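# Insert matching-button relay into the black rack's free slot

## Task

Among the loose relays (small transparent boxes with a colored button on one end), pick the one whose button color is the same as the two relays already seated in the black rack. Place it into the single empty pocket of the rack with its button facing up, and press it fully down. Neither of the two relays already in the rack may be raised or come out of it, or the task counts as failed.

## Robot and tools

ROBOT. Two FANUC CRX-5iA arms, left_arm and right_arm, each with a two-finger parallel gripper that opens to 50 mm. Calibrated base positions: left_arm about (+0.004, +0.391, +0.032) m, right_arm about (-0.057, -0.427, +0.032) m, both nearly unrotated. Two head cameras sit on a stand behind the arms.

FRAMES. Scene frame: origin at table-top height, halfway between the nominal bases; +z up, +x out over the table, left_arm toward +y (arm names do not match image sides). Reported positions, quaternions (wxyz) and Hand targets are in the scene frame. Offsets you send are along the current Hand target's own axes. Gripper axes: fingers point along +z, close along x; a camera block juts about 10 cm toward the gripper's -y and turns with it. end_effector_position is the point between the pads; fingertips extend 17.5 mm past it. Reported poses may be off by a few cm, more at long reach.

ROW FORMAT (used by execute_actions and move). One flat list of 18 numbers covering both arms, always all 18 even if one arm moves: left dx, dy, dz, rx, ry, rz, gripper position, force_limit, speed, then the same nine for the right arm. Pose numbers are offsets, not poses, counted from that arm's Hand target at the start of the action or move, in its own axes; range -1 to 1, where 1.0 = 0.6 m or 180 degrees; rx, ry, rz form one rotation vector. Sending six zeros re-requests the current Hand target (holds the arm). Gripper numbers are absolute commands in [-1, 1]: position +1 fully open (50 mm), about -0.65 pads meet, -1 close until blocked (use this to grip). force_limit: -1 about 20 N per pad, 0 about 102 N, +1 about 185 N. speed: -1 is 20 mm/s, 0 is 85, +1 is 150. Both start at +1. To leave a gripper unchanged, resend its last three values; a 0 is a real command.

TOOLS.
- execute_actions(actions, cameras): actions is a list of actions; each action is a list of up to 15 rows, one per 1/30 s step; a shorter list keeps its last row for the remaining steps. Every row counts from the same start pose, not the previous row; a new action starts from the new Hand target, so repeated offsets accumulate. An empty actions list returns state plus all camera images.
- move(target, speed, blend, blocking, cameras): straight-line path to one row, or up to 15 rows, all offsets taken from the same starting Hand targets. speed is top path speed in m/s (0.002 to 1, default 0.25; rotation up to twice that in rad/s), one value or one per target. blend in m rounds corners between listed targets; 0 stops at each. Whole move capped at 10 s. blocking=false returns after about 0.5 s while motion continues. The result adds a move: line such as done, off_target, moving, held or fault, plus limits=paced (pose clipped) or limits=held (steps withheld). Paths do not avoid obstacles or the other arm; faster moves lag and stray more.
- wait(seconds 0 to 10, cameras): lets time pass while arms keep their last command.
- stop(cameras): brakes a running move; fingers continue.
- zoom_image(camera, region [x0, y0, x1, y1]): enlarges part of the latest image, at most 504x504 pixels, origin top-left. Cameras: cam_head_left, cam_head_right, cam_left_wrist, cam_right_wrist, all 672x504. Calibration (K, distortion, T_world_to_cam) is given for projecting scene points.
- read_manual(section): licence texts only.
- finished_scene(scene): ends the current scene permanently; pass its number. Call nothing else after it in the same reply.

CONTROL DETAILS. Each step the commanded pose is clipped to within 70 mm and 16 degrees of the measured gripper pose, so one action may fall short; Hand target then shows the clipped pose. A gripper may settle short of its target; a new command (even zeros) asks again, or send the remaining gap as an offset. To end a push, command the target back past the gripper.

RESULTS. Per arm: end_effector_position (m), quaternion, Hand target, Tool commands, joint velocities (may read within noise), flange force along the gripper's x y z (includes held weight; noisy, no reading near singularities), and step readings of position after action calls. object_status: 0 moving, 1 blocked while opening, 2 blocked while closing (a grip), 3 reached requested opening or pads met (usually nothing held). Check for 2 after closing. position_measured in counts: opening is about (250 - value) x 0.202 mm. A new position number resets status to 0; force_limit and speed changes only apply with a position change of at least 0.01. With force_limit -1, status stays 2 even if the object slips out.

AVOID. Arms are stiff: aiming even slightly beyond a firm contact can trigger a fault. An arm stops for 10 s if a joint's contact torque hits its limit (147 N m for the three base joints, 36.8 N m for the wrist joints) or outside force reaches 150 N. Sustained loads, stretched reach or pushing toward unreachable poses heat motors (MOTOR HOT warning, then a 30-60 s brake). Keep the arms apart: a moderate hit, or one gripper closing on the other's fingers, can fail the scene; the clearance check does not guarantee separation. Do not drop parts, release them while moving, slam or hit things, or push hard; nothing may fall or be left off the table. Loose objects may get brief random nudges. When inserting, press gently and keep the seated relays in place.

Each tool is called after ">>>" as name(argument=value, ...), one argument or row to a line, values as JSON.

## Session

>>> execute_actions(
  actions=[],
)

>>> zoom_image(
  camera="cam_head_left",
  region=[260, 210, 460, 310],
)

Scene clock: 0.00 s.
left_arm: end_effector_position=(+0.1610, +0.2354, +0.3105) position_measured=3 object_status=3 end_effector_quat_wxyz=(-0.244, +0.668, +0.697, -0.092) | right_arm: end_effector_position=(+0.4048, -0.3421, +0.1103) position_measured=3 object_status=3 end_effector_quat_wxyz=(+0.100, +0.245, +0.954, -0.143)
Joint positions: left_arm=[-0.234 -0.192 -0.256 -0.075 -2.03 0.295] | right_arm=[0.686 0.175 -0.456 0.379 -1.084 0.187]
Joint velocities: within noise
Flange force (N): no reading
Hand target: left_arm +0.1610, +0.2354, +0.3105; -0.244, +0.668, +0.697, -0.092 | right_arm +0.4048, -0.3421, +0.1103; +0.100, +0.245, +0.954, -0.143
Tool commands: left_gripper/position=+1.0 left_gripper/force_limit=+1.0 left_gripper/speed=+1.0 right_gripper/position=+1.0 right_gripper/force_limit=+1.0 right_gripper/speed=+1.0
camera_calibration:
cam_left_wrist: T_world_to_cam=[[-0.0168304, 0.980295, 0.196822, -0.273912], [0.991234, 0.0421576, -0.12521, -0.112769], [-0.13104, 0.192989, -0.972411, 0.407603], [0, 0, 0, 1]] pos_world=[0.160583, 0.194605, 0.43615]
cam_right_wrist: T_world_to_cam=[[-0.852789, 0.440977, -0.279806, 0.533147], [0.420045, 0.897513, 0.134282, 0.130242], [0.310345, -0.00301729, -0.950619, 0.108071], [0, 0, 0, 1]] pos_world=[0.366415, -0.351674, 0.234423]

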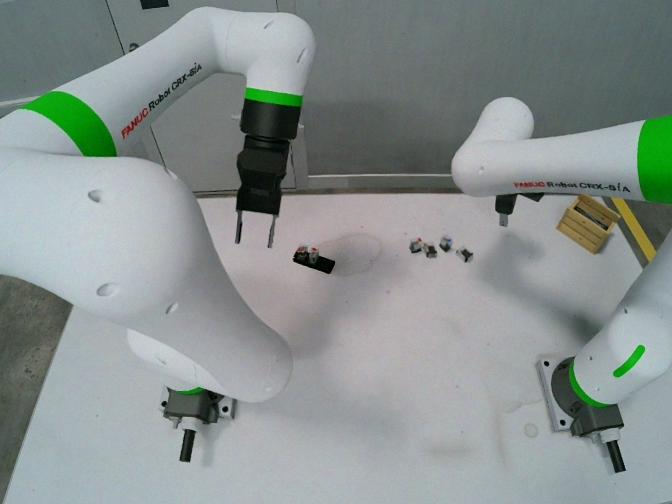

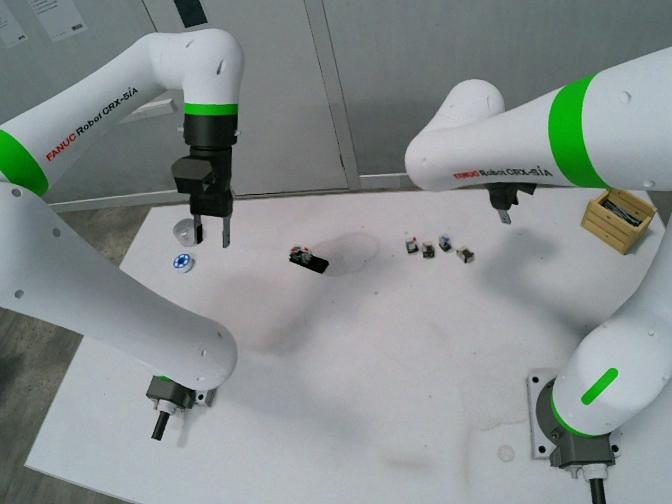

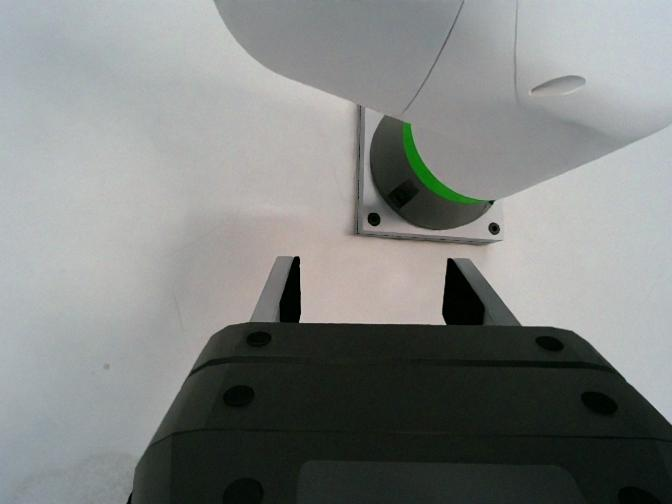

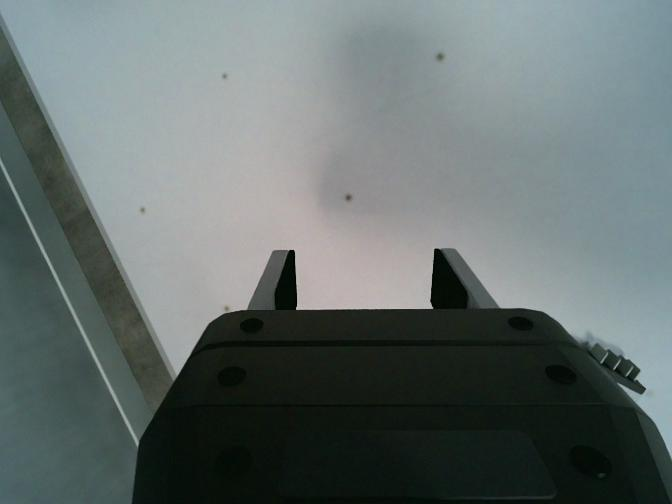

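Scaled by 2.520 from the camera's 672x504 image, which has a finer 960x720 frame.

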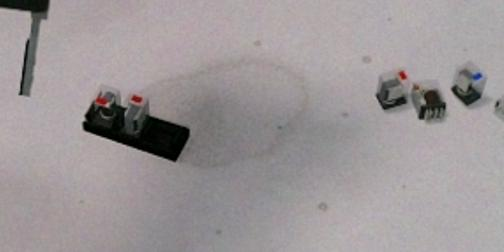

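>>> zoom_image(
  camera="cam_head_left",
  region=[402, 228, 482, 272],
)

>>> zoom_image(
  camera="cam_head_left",
  region=[288, 236, 344, 278],
)

>>> zoom_image(
  camera="cam_head_right",
  region=[398, 228, 478, 272],
)

Scaled by 6.300 from the camera's 672x504 image, which has a finer 960x720 frame.

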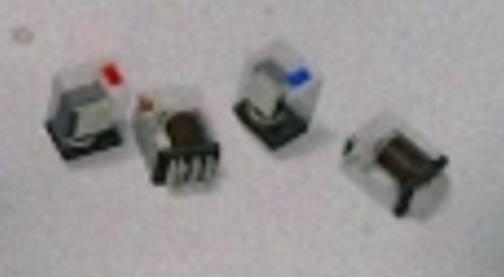

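Scaled by 9.000 from the camera's 672x504 image, which has a finer 960x720 frame.

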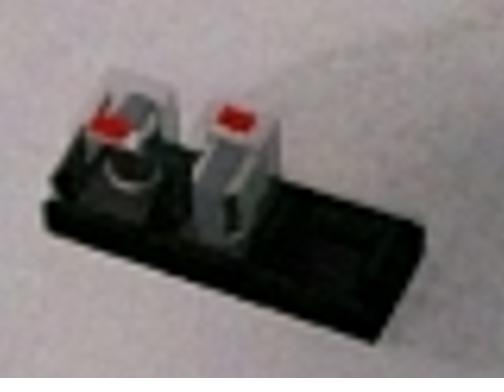

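Scaled by 6.300 from the camera's 672x504 image, which has a finer 960x720 frame.

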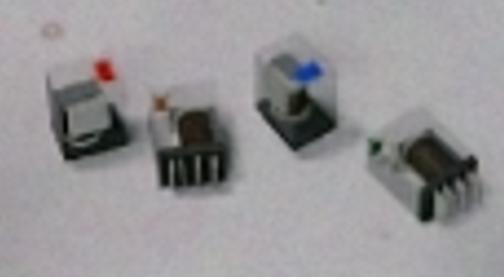

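>>> move(
  target=[0.325,0.03,0.066,0,0,0,1,1,1,0.216,0.3517,-0.2498,-0.0762,0.0816,-0.0264,1,1,1],
  speed=0.4,
  cameras=["cam_right_wrist"],
)

>>> zoom_image(
  camera="cam_right_wrist",
  region=[200, 60, 460, 310],
)

Scene clock: 15.47 s.
left_arm: end_effector_position=(+0.1611, +0.4352, +0.3103) position_measured=3 object_status=3 end_effector_quat_wxyz=(-0.244, +0.669, +0.697, -0.092) | right_arm: end_effector_position=(+0.3797, -0.0599, +0.1701) position_measured=3 object_status=3 end_effector_quat_wxyz=(+0.001, +0.208, +0.978, +0.000)
Joint positions: left_arm=[0.382 -0.384 -0.304 -0.391 -2.022 -0.412] | right_arm=[0.937 0.354 0.078 0.001 -1.294 0.223]
Flange force (N): left_arm=[-0.2 -4.8 -0.5] | right_arm=[0.4 -2.9 2.9]
Hand target: left_arm +0.1611, +0.4352, +0.3103; -0.244, +0.668, +0.697, -0.092 | right_arm +0.3797, -0.0600, +0.1701; +0.001, +0.208, +0.978, +0.000
Off the commanded pose: left_arm 0.000 m, 0 deg | right_arm 0.000 m, 0 deg.
move: done
camera_calibration:
cam_right_wrist: T_world_to_cam=[[-0.909454, 0.415409, -0.0181393, 0.379507], [0.380959, 0.849927, 0.363999, -0.147557], [0.166625, 0.32413, -0.931223, 0.244405], [0, 0, 0, 1]] pos_world=[0.360633, -0.111457, 0.28819]
Images, in order (width x height): cam_right_wrist 672x504.

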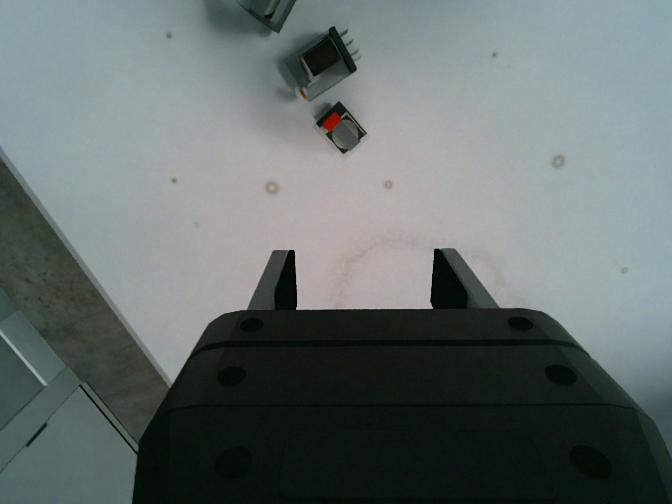

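Scaled by 1.938 from the camera's 672x504 image, which has a finer 960x720 frame.

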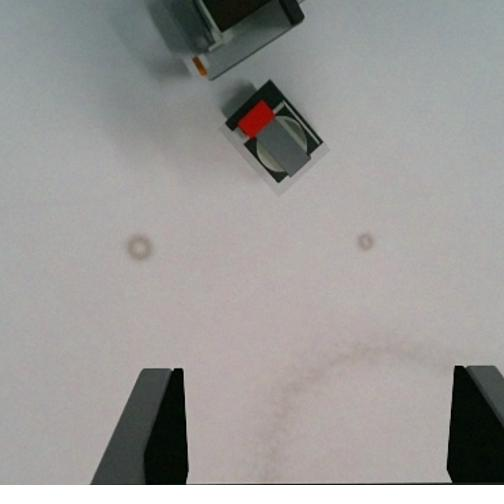

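>>> move(
  target=[0,0,0,0,0,0,1,1,1,-0.0113,-0.0713,0.1333,0,0,0.278,0.6,-0.6,-0.5],
  speed=0.25,
  cameras=["cam_right_wrist","cam_head_left","cam_head_right"],
)

>>> zoom_image(
  camera="cam_right_wrist",
  region=[240, 160, 460, 320],
)

>>> zoom_image(
  camera="cam_head_right",
  region=[385, 210, 465, 270],
)

>>> zoom_image(
  camera="cam_head_left",
  region=[385, 210, 465, 270],
)

Scene clock: 28.83 s.
left_arm: end_effector_position=(+0.1611, +0.4352, +0.3103) position_measured=3 object_status=3 end_effector_quat_wxyz=(-0.244, +0.668, +0.697, -0.092) | right_arm: end_effector_position=(+0.3686, -0.1018, +0.0901) position_measured=63 object_status=3 end_effector_quat_wxyz=(+0.000, +0.602, +0.798, +0.000)
Joint positions: left_arm=[0.382 -0.384 -0.304 -0.391 -2.022 -0.412] | right_arm=[0.906 0.344 -0.135 0.001 -1.091 -0.62]
Flange force (N): left_arm=[-1.6 -3.7 -1.5] | right_arm=[-2.3 -1.1 2.7]
Hand target: left_arm +0.1611, +0.4352, +0.3103; -0.244, +0.668, +0.697, -0.092 | right_arm +0.3686, -0.1018, +0.0901; +0.000, +0.602, +0.798, +0.000
Off the commanded pose: left_arm 0.000 m, 0 deg | right_arm 0.000 m, 0 deg.
move: done
camera_calibration:
cam_right_wrist: T_world_to_cam=[[-0.265625, 0.963919, -0.0174318, 0.203875], [0.896072, 0.253518, 0.364395, -0.329201], [0.355667, 0.0811723, -0.931081, 0.0908431], [0, 0, 0, 1]] pos_world=[0.316832, -0.120434, 0.208096]
Images, in order (width x height): cam_head_left 672x504, cam_head_right 672x504, cam_right_wrist 672x504.

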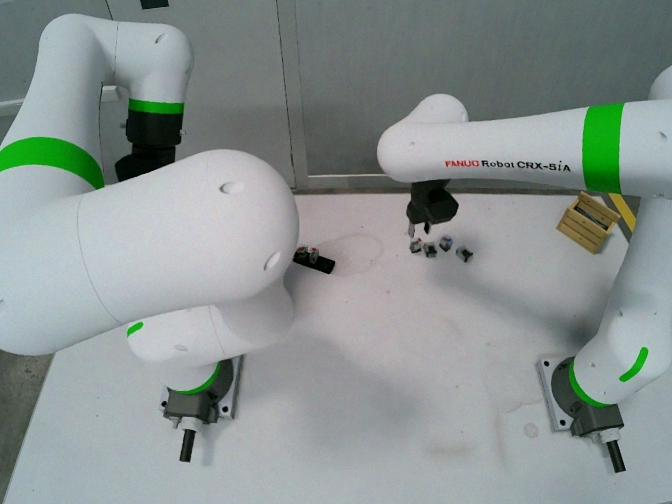

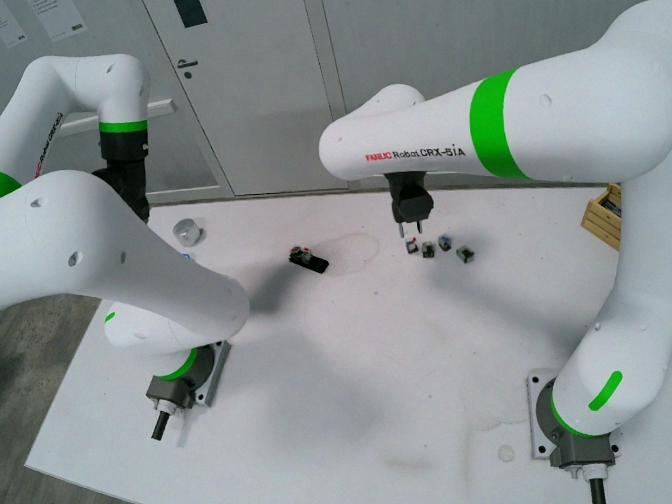

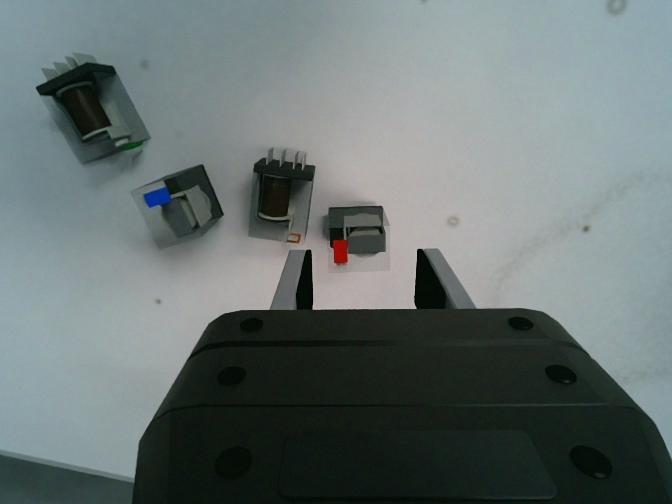

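Scaled by 2.291 from the camera's 672x504 image, which has a finer 960x720 frame.

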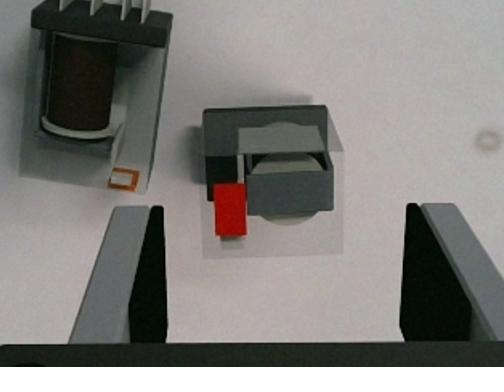

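Scaled by 6.300 from the camera's 672x504 image, which has a finer 960x720 frame.

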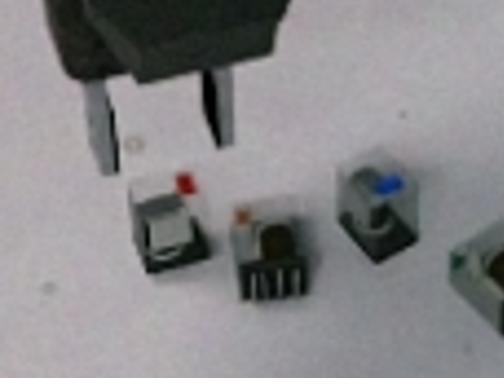

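Scaled by 6.300 from the camera's 672x504 image, which has a finer 960x720 frame.

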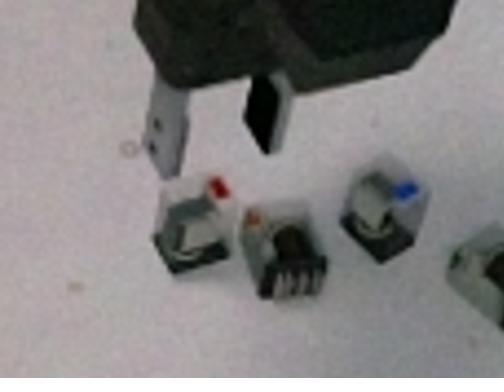

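>>> move(
  target=[
    [0,0,0,0,0,0,1,1,1,0,0.0025,0.055,0,0,0,0.6,-0.6,-0.5],
    [0,0,0,0,0,0,1,1,1,0,0.0025,0.08,0,0,0,0.6,-0.6,-0.5],
  ],
  speed=[0.12,0.03],
  blend=[0.004,0],
  cameras=["cam_right_wrist","cam_head_right"],
)

>>> zoom_image(
  camera="cam_right_wrist",
  region=[240, 160, 460, 320],
)

>>> zoom_image(
  camera="cam_head_right",
  region=[385, 210, 465, 270],
)

Scene clock: 36.03 s.
left_arm: end_effector_position=(+0.1611, +0.4352, +0.3103) position_measured=3 object_status=3 end_effector_quat_wxyz=(-0.244, +0.668, +0.697, -0.092) | right_arm: end_effector_position=(+0.3701, -0.1014, +0.0421) position_measured=63 object_status=3 end_effector_quat_wxyz=(+0.000, +0.602, +0.799, +0.000)
Joint positions: left_arm=[0.382 -0.384 -0.304 -0.391 -2.022 -0.412] | right_arm=[0.904 0.407 -0.176 0.001 -0.987 -0.618]
Flange force (N): left_arm=[-1.9 -3.3 -2.0] | right_arm=[-1.6 -1.6 2.7]
Hand target: left_arm +0.1611, +0.4352, +0.3103; -0.244, +0.668, +0.697, -0.092 | right_arm +0.3701, -0.1014, +0.0421; +0.000, +0.602, +0.798, +0.000
Off the commanded pose: left_arm 0.000 m, 0 deg | right_arm 0.000 m, 0 deg.
move: done
camera_calibration:
cam_right_wrist: T_world_to_cam=[[-0.265733, 0.96389, -0.0174016, 0.202982], [0.895993, 0.253595, 0.364535, -0.313206], [0.355784, 0.081277, -0.931027, 0.045638], [0, 0, 0, 1]] pos_world=[0.318332, -0.119934, 0.160197]
Images, in order (width x height): cam_head_right 672x504, cam_right_wrist 672x504.

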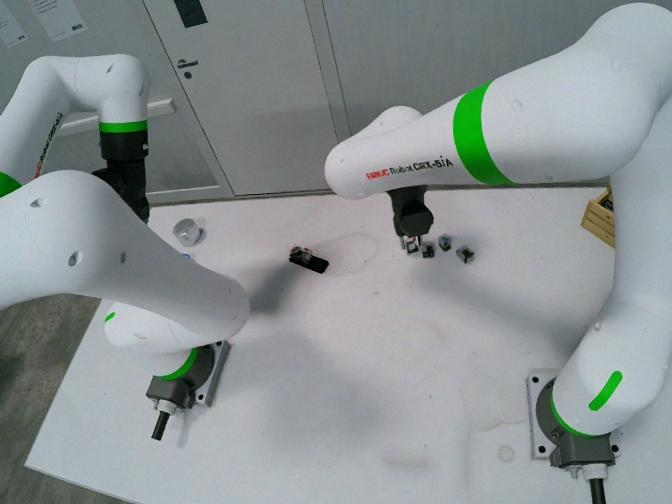

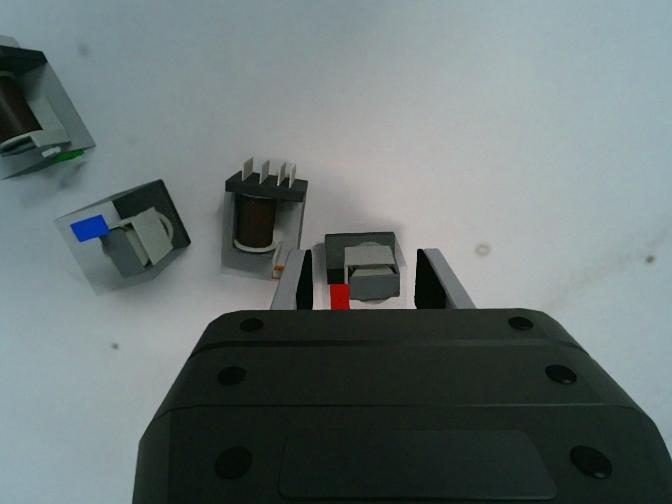

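Scaled by 2.291 from the camera's 672x504 image, which has a finer 960x720 frame.

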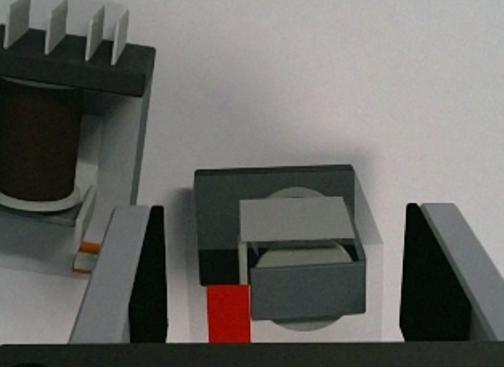

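Scaled by 6.300 from the camera's 672x504 image, which has a finer 960x720 frame.

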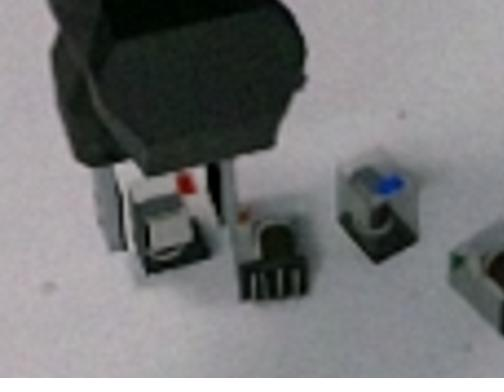

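>>> move(
  target=[
    [0,0,0,0,0,0,1,1,1,0,0,0,0,0,0,-1,-0.6,-0.8],
    [0,0,0,0,0,0,1,1,1,0,0,-0.2,0,0,0,-1,-0.6,-0.8],
  ],
  speed=0.12,
  cameras=["cam_head_left"],
)

>>> zoom_image(
  camera="cam_head_left",
  region=[270, 200, 400, 300],
)

Scene clock: 47.30 s.
left_arm: end_effector_position=(+0.1611, +0.4352, +0.3103) position_measured=3 object_status=3 end_effector_quat_wxyz=(-0.244, +0.668, +0.697, -0.092) | right_arm: end_effector_position=(+0.3700, -0.1014, +0.1621) position_measured=117 object_status=2 end_effector_quat_wxyz=(+0.000, +0.602, +0.798, +0.000)
Joint positions: left_arm=[0.382 -0.384 -0.304 -0.391 -2.022 -0.412] | right_arm=[0.905 0.279 -0.039 0.001 -1.252 -0.618]
Flange force (N): left_arm=[-0.9 -3.5 -1.4] | right_arm=[-1.6 -1.5 3.4]
Hand target: left_arm +0.1611, +0.4352, +0.3103; -0.244, +0.668, +0.697, -0.092 | right_arm +0.3700, -0.1014, +0.1621; +0.000, +0.602, +0.798, +0.000
Off the commanded pose: left_arm 0.000 m, 0 deg | right_arm 0.000 m, 0 deg.
move: done
Images, in order (width x height): cam_head_left 672x504.

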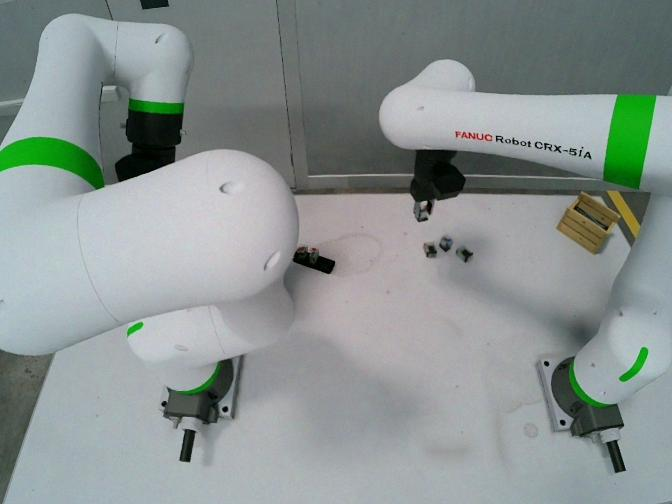

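Scaled by 3.877 from the camera's 672x504 image, which has a finer 960x720 frame.

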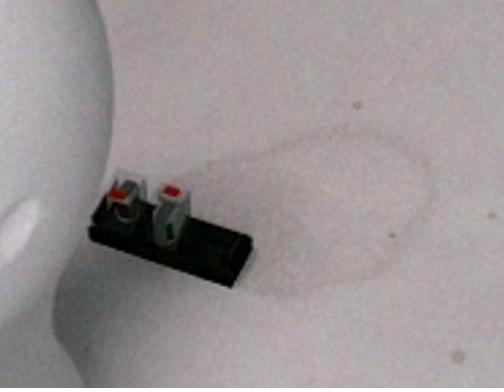

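>>> move(
  target=[0,0,0,0,0,0,1,1,1,0.4787,0.0907,-0.0632,0,0,-0.278,-1,-0.6,-0.8],
  speed=0.25,
  cameras=["cam_right_wrist","cam_head_left"],
)

Scene clock: 53.80 s.
left_arm: end_effector_position=(+0.1611, +0.4352, +0.3103) position_measured=3 object_status=3 end_effector_quat_wxyz=(-0.244, +0.668, +0.697, -0.092) | right_arm: end_effector_position=(+0.3432, +0.1897, +0.2001) position_measured=117 object_status=2 end_effector_quat_wxyz=(+0.001, +0.208, +0.978, +0.000)
Joint positions: left_arm=[0.382 -0.384 -0.304 -0.391 -2.022 -0.412] | right_arm=[1.181 0.8 0.828 0.001 -1.598 -0.021]
Flange force (N): left_arm=[-1.6 -3.5 -1.2] | right_arm=[-0.6 0.6 3.9]
Hand target: left_arm +0.1611, +0.4352, +0.3103; -0.244, +0.668, +0.697, -0.092 | right_arm +0.3432, +0.1897, +0.2001; +0.001, +0.208, +0.978, +0.000
Off the commanded pose: left_arm 0.000 m, 0 deg | right_arm 0.000 m, 0 deg.
move: done
camera_calibration:
cam_right_wrist: T_world_to_cam=[[-0.909453, 0.41541, -0.0181388, 0.243128], [0.38096, 0.849926, 0.363999, -0.356799], [0.166625, 0.32413, -0.931223, 0.197488], [0, 0, 0, 1]] pos_world=[0.324134, 0.138243, 0.31819]
Images, in order (width x height): cam_head_left 672x504, cam_right_wrist 672x504.

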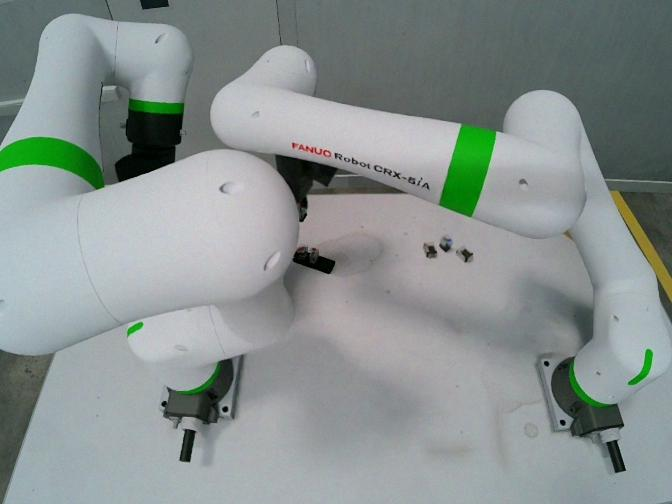

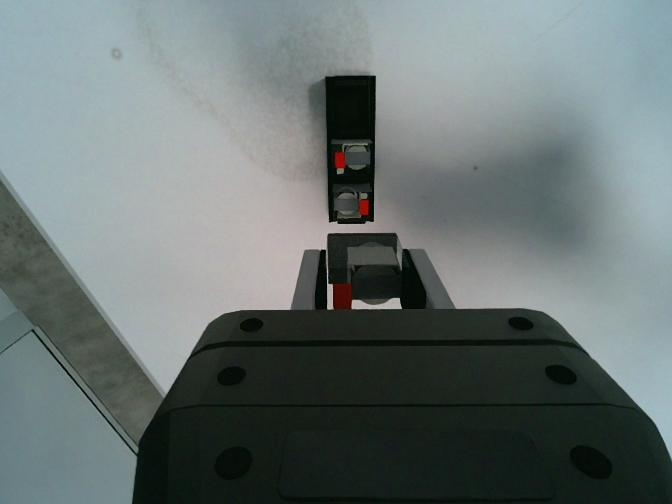

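>>> zoom_image(
  camera="cam_right_wrist",
  region=[290, 60, 430, 320],
)

Scaled by 1.938 from the camera's 672x504 image, which has a finer 960x720 frame.

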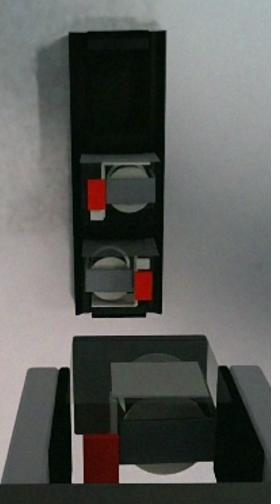

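>>> move(
  target=[0,0,0,0,0,0,1,1,1,0,-0.0933,0.183,0,0,0,-1,-0.6,-0.8],
  speed=0.12,
  cameras=["cam_right_wrist","cam_head_left"],
)

>>> zoom_image(
  camera="cam_head_left",
  region=[288, 220, 351, 278],
)

>>> zoom_image(
  camera="cam_right_wrist",
  region=[270, 180, 470, 340],
)

Scene clock: 62.97 s.
left_arm: end_effector_position=(+0.1611, +0.4352, +0.3103) position_measured=3 object_status=3 end_effector_quat_wxyz=(-0.244, +0.668, +0.697, -0.092) | right_arm: end_effector_position=(+0.3206, +0.1386, +0.0903) position_measured=117 object_status=2 end_effector_quat_wxyz=(+0.001, +0.208, +0.978, +0.000)
Joint positions: left_arm=[0.382 -0.384 -0.304 -0.391 -2.022 -0.412] | right_arm=[1.183 0.681 0.372 0.001 -1.261 -0.023]
Flange force (N): left_arm=[-1.1 -3.7 -1.6] | right_arm=[-0.2 -3.1 4.4]
Hand target: left_arm +0.1611, +0.4352, +0.3103; -0.244, +0.668, +0.697, -0.092 | right_arm +0.3206, +0.1386, +0.0902; +0.001, +0.208, +0.978, +0.000
Off the commanded pose: left_arm 0.000 m, 0 deg | right_arm 0.000 m, 0 deg.
move: done
camera_calibration:
cam_right_wrist: T_world_to_cam=[[-0.90946, 0.415397, -0.0181, 0.241847], [0.380947, 0.849898, 0.364078, -0.264717], [0.16662, 0.324219, -0.931193, 0.115589], [0, 0, 0, 1]] pos_world=[0.301533, 0.0870433, 0.208391]
Images, in order (width x height): cam_head_left 672x504, cam_right_wrist 672x504.

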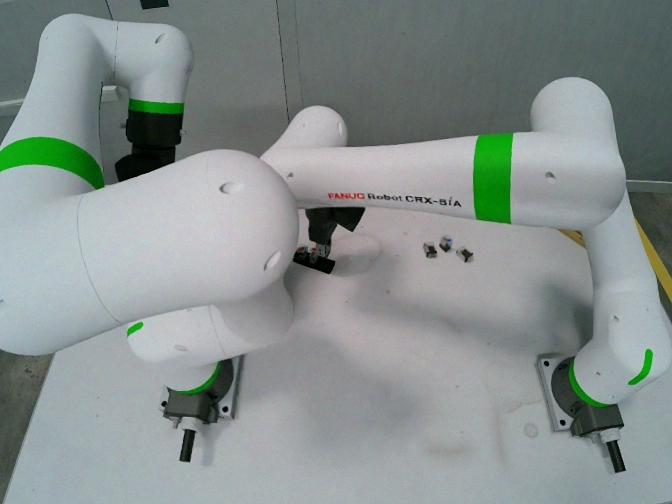

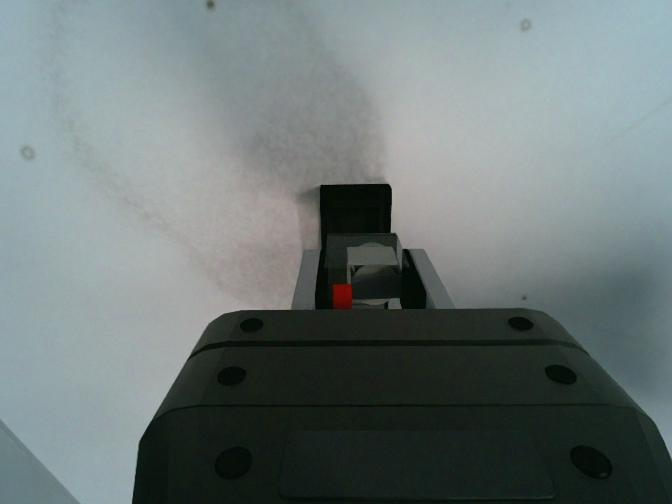

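Scaled by 8.000 from the camera's 672x504 image, which has a finer 960x720 frame.

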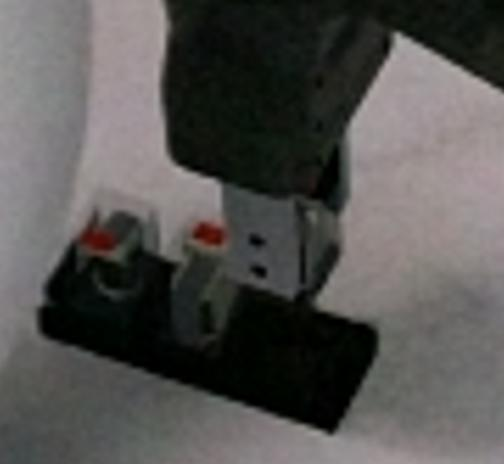

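Scaled by 2.520 from the camera's 672x504 image, which has a finer 960x720 frame.

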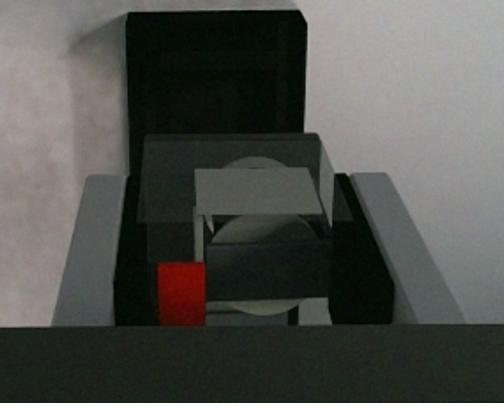

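>>> move(
  target=[0,0,0,0,0,0,1,1,1,0,-0.001,0.042,0,0,0,-1,-0.6,-0.8],
  speed=0.06,
  cameras=["cam_right_wrist","cam_head_left"],
)

>>> zoom_image(
  camera="cam_head_left",
  region=[288, 220, 351, 278],
)

>>> zoom_image(
  camera="cam_right_wrist",
  region=[290, 170, 430, 310],
)

Scene clock: 68.57 s.
left_arm: end_effector_position=(+0.1611, +0.4352, +0.3103) position_measured=3 object_status=3 end_effector_quat_wxyz=(-0.244, +0.668, +0.697, -0.092) | right_arm: end_effector_position=(+0.3203, +0.1381, +0.0651) position_measured=117 object_status=2 end_effector_quat_wxyz=(+0.001, +0.208, +0.978, +0.000)
Joint positions: left_arm=[0.382 -0.384 -0.304 -0.391 -2.022 -0.412] | right_arm=[1.183 0.701 0.343 0.001 -1.212 -0.023]
Flange force (N): left_arm=[-1.2 -3.2 -1.8] | right_arm=[-0.5 -1.0 3.5]
Hand target: left_arm +0.1611, +0.4352, +0.3103; -0.244, +0.668, +0.697, -0.092 | right_arm +0.3204, +0.1380, +0.0650; +0.001, +0.208, +0.978, +0.000
Off the commanded pose: left_arm 0.000 m, 0 deg | right_arm 0.000 m, 0 deg.
move: done
camera_calibration:
cam_right_wrist: T_world_to_cam=[[-0.90946, 0.415397, -0.0181, 0.241417], [0.380947, 0.849898, 0.364078, -0.255041], [0.16662, 0.324219, -0.931193, 0.0923185], [0, 0, 0, 1]] pos_world=[0.301333, 0.0865433, 0.183191]
Images, in order (width x height): cam_head_left 672x504, cam_right_wrist 672x504.

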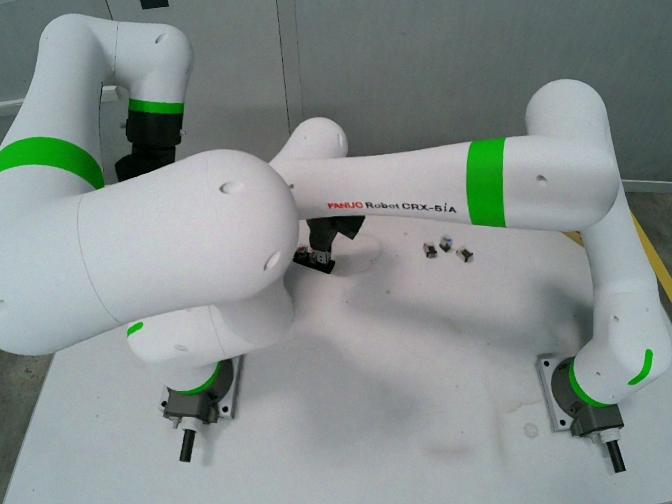

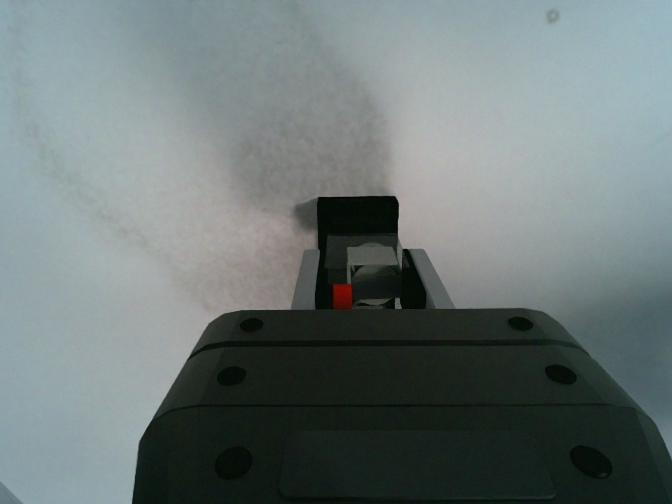

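Scaled by 8.000 from the camera's 672x504 image, which has a finer 960x720 frame.

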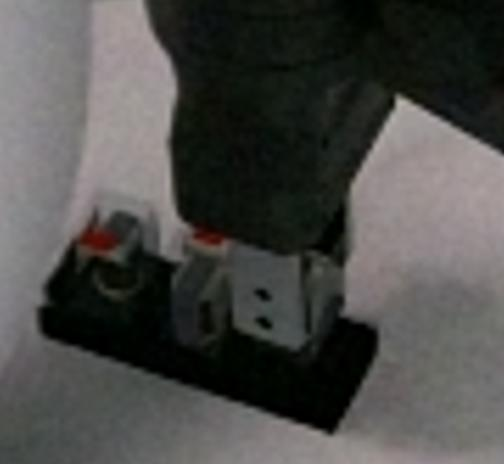

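Scaled by 3.600 from the camera's 672x504 image, which has a finer 960x720 frame.

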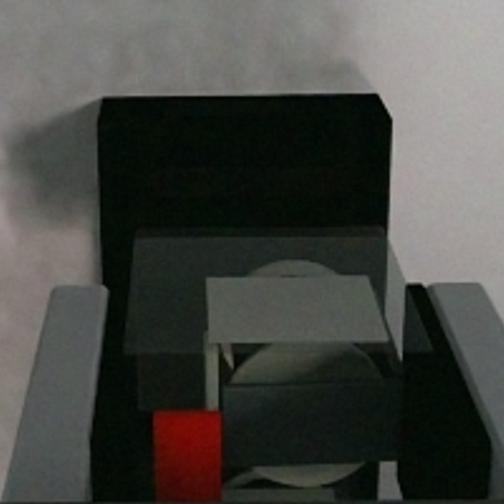

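>>> move(
  target=[
    [0,0,0,0,0,0,1,1,1,-0.0007,0,0.0167,0,0,0,-1,-0.6,-0.8],
  ],
  speed=0.03,
)

>>> move(
  target=[0,0,0,0,0,0,1,1,1,0,0,0.006,0,0,0,-1,-0.6,-0.8],
  speed=0.02,
  cameras=["cam_right_wrist","cam_head_left"],
)

>>> zoom_image(
  camera="cam_head_left",
  region=[288, 220, 351, 278],
)

Scene clock: 73.50 s.
left_arm: end_effector_position=(+0.1611, +0.4352, +0.3103) position_measured=3 object_status=3 end_effector_quat_wxyz=(-0.244, +0.668, +0.697, -0.092) | right_arm: end_effector_position=(+0.3207, +0.1379, +0.0550) position_measured=117 object_status=2 end_effector_quat_wxyz=(+0.001, +0.208, +0.978, +0.000)
Joint positions: left_arm=[0.382 -0.384 -0.304 -0.391 -2.022 -0.412] | right_arm=[1.182 0.711 0.334 0.001 -1.193 -0.022]
Flange force (N): left_arm=[-1.1 -4.1 -0.8] | right_arm=[-0.5 -1.4 3.3]
Hand target: left_arm +0.1611, +0.4352, +0.3103; -0.244, +0.668, +0.697, -0.092 | right_arm +0.3207, +0.1379, +0.0550; +0.001, +0.208, +0.978, +0.000
Off the commanded pose: left_arm 0.000 m, 0 deg | right_arm 0.000 m, 0 deg.
move: done

Scene clock: 74.20 s.
left_arm: end_effector_position=(+0.1611, +0.4352, +0.3103) position_measured=3 object_status=3 end_effector_quat_wxyz=(-0.244, +0.668, +0.697, -0.092) | right_arm: end_effector_position=(+0.3207, +0.1379, +0.0514) position_measured=117 object_status=2 end_effector_quat_wxyz=(+0.001, +0.208, +0.978, +0.000)
Joint positions: left_arm=[0.382 -0.384 -0.304 -0.391 -2.022 -0.412] | right_arm=[1.182 0.714 0.331 0.001 -1.187 -0.022]
Flange force (N): left_arm=[-1.7 -3.8 -1.6] | right_arm=[-0.5 -1.2 3.7]
Hand target: left_arm +0.1611, +0.4352, +0.3103; -0.244, +0.668, +0.697, -0.092 | right_arm +0.3207, +0.1379, +0.0514; +0.001, +0.208, +0.978, +0.000
Off the commanded pose: left_arm 0.000 m, 0 deg | right_arm 0.000 m, 0 deg.
move: done
camera_calibration:
cam_right_wrist: T_world_to_cam=[[-0.909454, 0.415409, -0.0181393, 0.241619], [0.380959, 0.849927, 0.363999, -0.250028], [0.166625, 0.32413, -0.931223, 0.07957], [0, 0, 0, 1]] pos_world=[0.301733, 0.0863433, 0.16949]
Images, in order (width x height): cam_head_left 672x504, cam_right_wrist 672x504.

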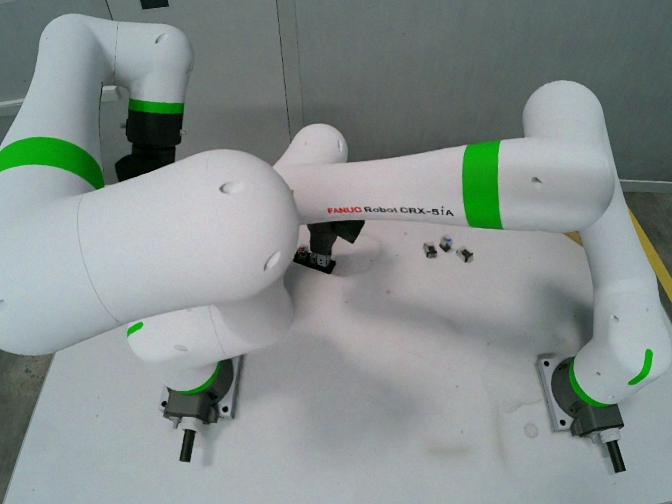

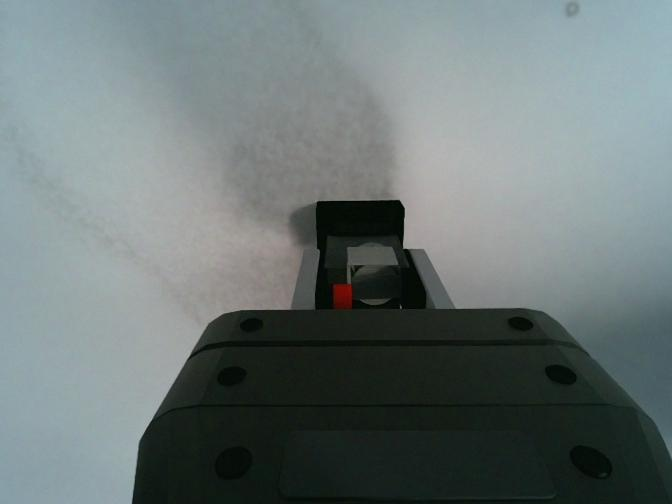

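Scaled by 8.000 from the camera's 672x504 image, which has a finer 960x720 frame.

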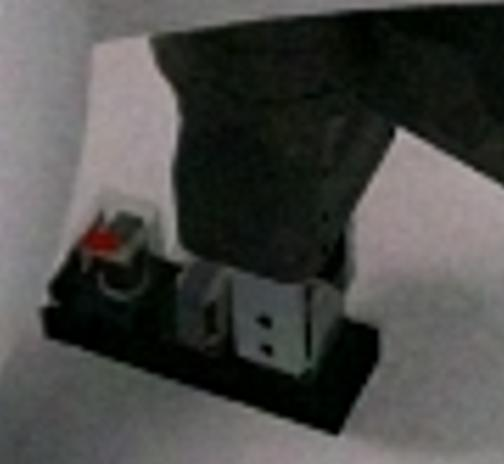

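>>> move(
  target=[0,0,0,0,0,0,1,1,1,0,0,0.005,0,0,0,-1,-0.6,-0.8],
  speed=0.02,
)

>>> move(
  target=[0,0,0,0,0,0,1,1,1,0,0,0.0035,0,0,0,-1,-0.6,-0.8],
  speed=0.02,
  cameras=["cam_head_left"],
)

>>> zoom_image(
  camera="cam_head_left",
  region=[288, 220, 351, 278],
)

Scene clock: 79.37 s.
left_arm: end_effector_position=(+0.1611, +0.4352, +0.3103) position_measured=3 object_status=3 end_effector_quat_wxyz=(-0.244, +0.668, +0.697, -0.092) | right_arm: end_effector_position=(+0.3207, +0.1379, +0.0484) position_measured=117 object_status=2 end_effector_quat_wxyz=(+0.001, +0.208, +0.978, +0.000)
Joint positions: left_arm=[0.382 -0.384 -0.304 -0.391 -2.022 -0.412] | right_arm=[1.182 0.717 0.328 0.001 -1.181 -0.022]
Flange force (N): left_arm=[-1.4 -3.2 -1.7] | right_arm=[-0.7 -1.1 3.4]
Hand target: left_arm +0.1611, +0.4352, +0.3103; -0.244, +0.668, +0.697, -0.092 | right_arm +0.3208, +0.1379, +0.0484; +0.001, +0.208, +0.978, +0.000
Off the commanded pose: left_arm 0.000 m, 0 deg | right_arm 0.000 m, 0 deg.
move: done

Scene clock: 80.07 s.
left_arm: end_effector_position=(+0.1611, +0.4352, +0.3103) position_measured=3 object_status=3 end_effector_quat_wxyz=(-0.244, +0.668, +0.697, -0.092) | right_arm: end_effector_position=(+0.3208, +0.1379, +0.0464) position_measured=117 object_status=2 end_effector_quat_wxyz=(+0.001, +0.208, +0.978, +0.000)
Joint positions: left_arm=[0.382 -0.384 -0.304 -0.391 -2.022 -0.412] | right_arm=[1.182 0.719 0.326 0.001 -1.177 -0.022]
Flange force (N): left_arm=[-1.2 -3.6 -1.0] | right_arm=[4.0 -10.7 -33.7]
Hand target: left_arm +0.1611, +0.4352, +0.3103; -0.244, +0.668, +0.697, -0.092 | right_arm +0.3208, +0.1379, +0.0463; +0.001, +0.208, +0.978, +0.000
Off the commanded pose: left_arm 0.000 m, 0 deg | right_arm 0.000 m, 0 deg.
move: done
Images, in order (width x height): cam_head_left 672x504.

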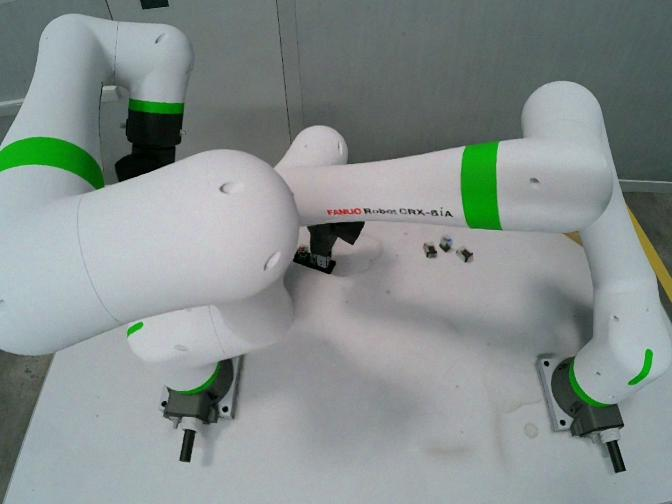

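Scaled by 8.000 from the camera's 672x504 image, which has a finer 960x720 frame.

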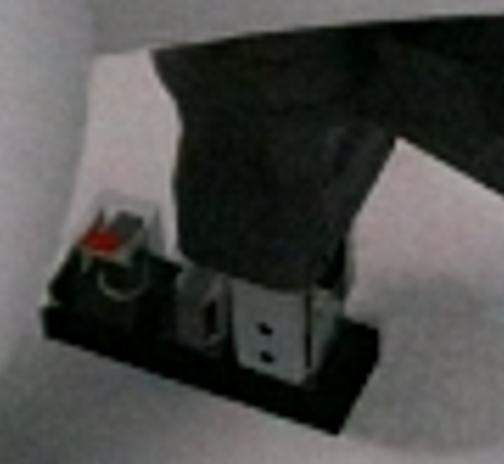

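>>> move(
  target=[0,0,0,0,0,0,1,1,1,0,0,0.002,0,0,0,-1,-0.6,-0.8],
  speed=0.02,
)

Scene clock: 82.10 s.
left_arm: end_effector_position=(+0.1611, +0.4352, +0.3103) position_measured=3 object_status=3 end_effector_quat_wxyz=(-0.244, +0.668, +0.697, -0.092) | right_arm: end_effector_position=(+0.3208, +0.1379, +0.0452) position_measured=117 object_status=2 end_effector_quat_wxyz=(+0.001, +0.208, +0.978, +0.000)
Joint positions: left_arm=[0.382 -0.384 -0.304 -0.391 -2.022 -0.412] | right_arm=[1.182 0.72 0.325 0.001 -1.175 -0.022]
Flange force (N): left_arm=[-1.6 -3.5 -0.8] | right_arm=[8.7 -15.4 -79.0]
Hand target: left_arm +0.1611, +0.4352, +0.3103; -0.244, +0.668, +0.697, -0.092 | right_arm +0.3208, +0.1379, +0.0451; +0.001, +0.208, +0.978, +0.000
Off the commanded pose: left_arm 0.000 m, 0 deg | right_arm 0.000 m, 0 deg.
move: done

>>> move(
  target=[
    [0,0,0,0,0,0,1,1,1,0,0,-0.003,0,0,0,-1,-0.6,-0.8],
    [0,0,0,0,0,0,1,1,1,0,0,-0.003,0,0,0,0.6,-0.6,-0.5],
    [0,0,0,0,0,0,1,1,1,0,0,-0.1,0,0,0,0.6,-0.6,-0.5],
    [0,0,0,0,0,0,1,1,1,0,0.14,-0.2,0,0,0,0.6,-0.6,-0.5],
  ],
  speed=[0.02,0.05,0.1,0.2],
  cameras=["cam_head_left","cam_right_wrist"],
)

>>> zoom_image(
  camera="cam_head_left",
  region=[288, 220, 351, 278],
)

>>> zoom_image(
  camera="cam_right_wrist",
  region=[290, 60, 430, 260],
)

Scene clock: 91.40 s.
left_arm: end_effector_position=(+0.1611, +0.4352, +0.3103) position_measured=3 object_status=3 end_effector_quat_wxyz=(-0.244, +0.668, +0.697, -0.092) | right_arm: end_effector_position=(+0.3548, +0.2146, +0.1652) position_measured=63 object_status=3 end_effector_quat_wxyz=(+0.001, +0.208, +0.978, +0.000)
Joint positions: left_arm=[0.382 -0.384 -0.304 -0.391 -2.022 -0.412] | right_arm=[1.18 0.902 0.922 0.001 -1.59 -0.02]
Flange force (N): left_arm=[-0.3 -3.6 -0.8] | right_arm=no reading
Hand target: left_arm +0.1611, +0.4352, +0.3103; -0.244, +0.668, +0.697, -0.092 | right_arm +0.3548, +0.2146, +0.1651; +0.001, +0.208, +0.978, +0.000
Off the commanded pose: left_arm 0.000 m, 0 deg | right_arm 0.000 m, 0 deg.
move: done
camera_calibration:
cam_right_wrist: T_world_to_cam=[[-0.909454, 0.415409, -0.0181393, 0.242743], [0.380959, 0.849927, 0.363999, -0.369593], [0.166625, 0.32413, -0.931223, 0.155017], [0, 0, 0, 1]] pos_world=[0.335733, 0.163043, 0.28329]
Images, in order (width x height): cam_head_left 672x504, cam_right_wrist 672x504.

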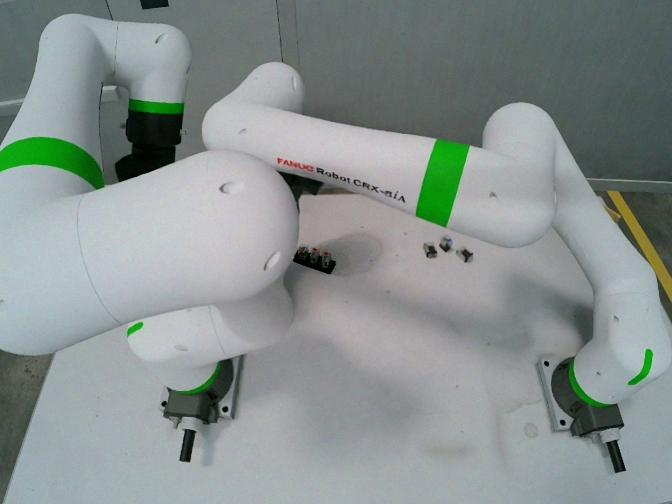

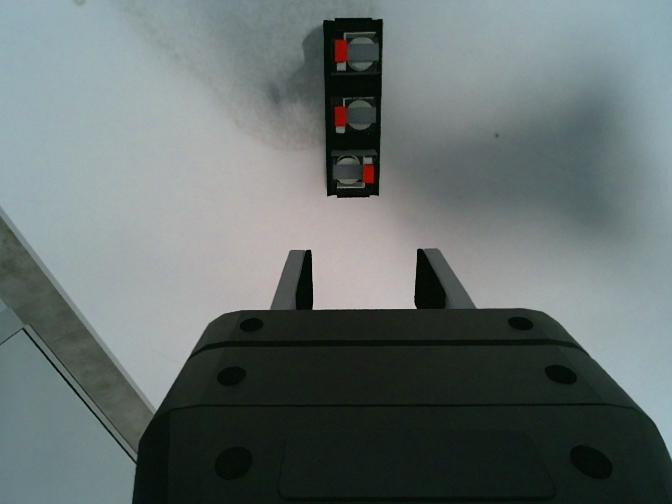

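Scaled by 8.000 from the camera's 672x504 image, which has a finer 960x720 frame.

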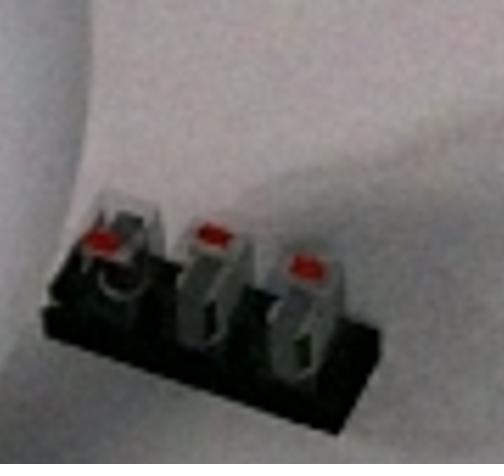

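Scaled by 2.520 from the camera's 672x504 image, which has a finer 960x720 frame.

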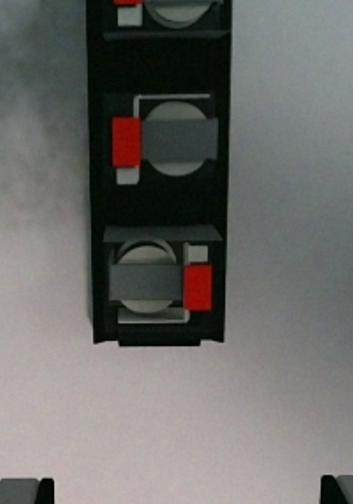

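>>> zoom_image(
  camera="cam_head_left",
  region=[304, 240, 340, 276],
)

>>> zoom_image(
  camera="cam_right_wrist",
  region=[310, 10, 400, 200],
)

Scaled by 14.000 from the camera's 672x504 image, which has a finer 960x720 frame.

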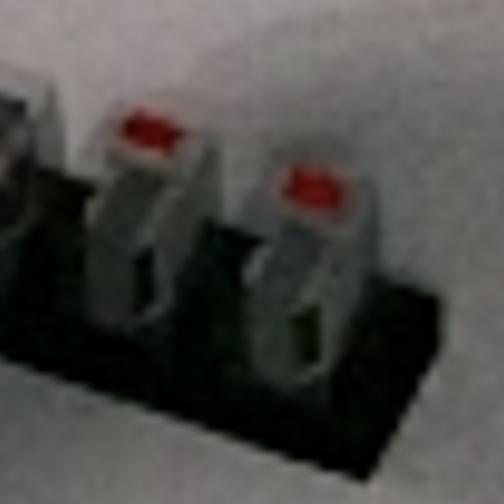

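Scaled by 2.653 from the camera's 672x504 image, which has a finer 960x720 frame.

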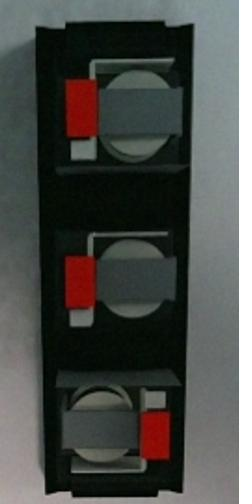

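>>> finished_scene(
  scene=3,
)

The scene is finished: the task was done.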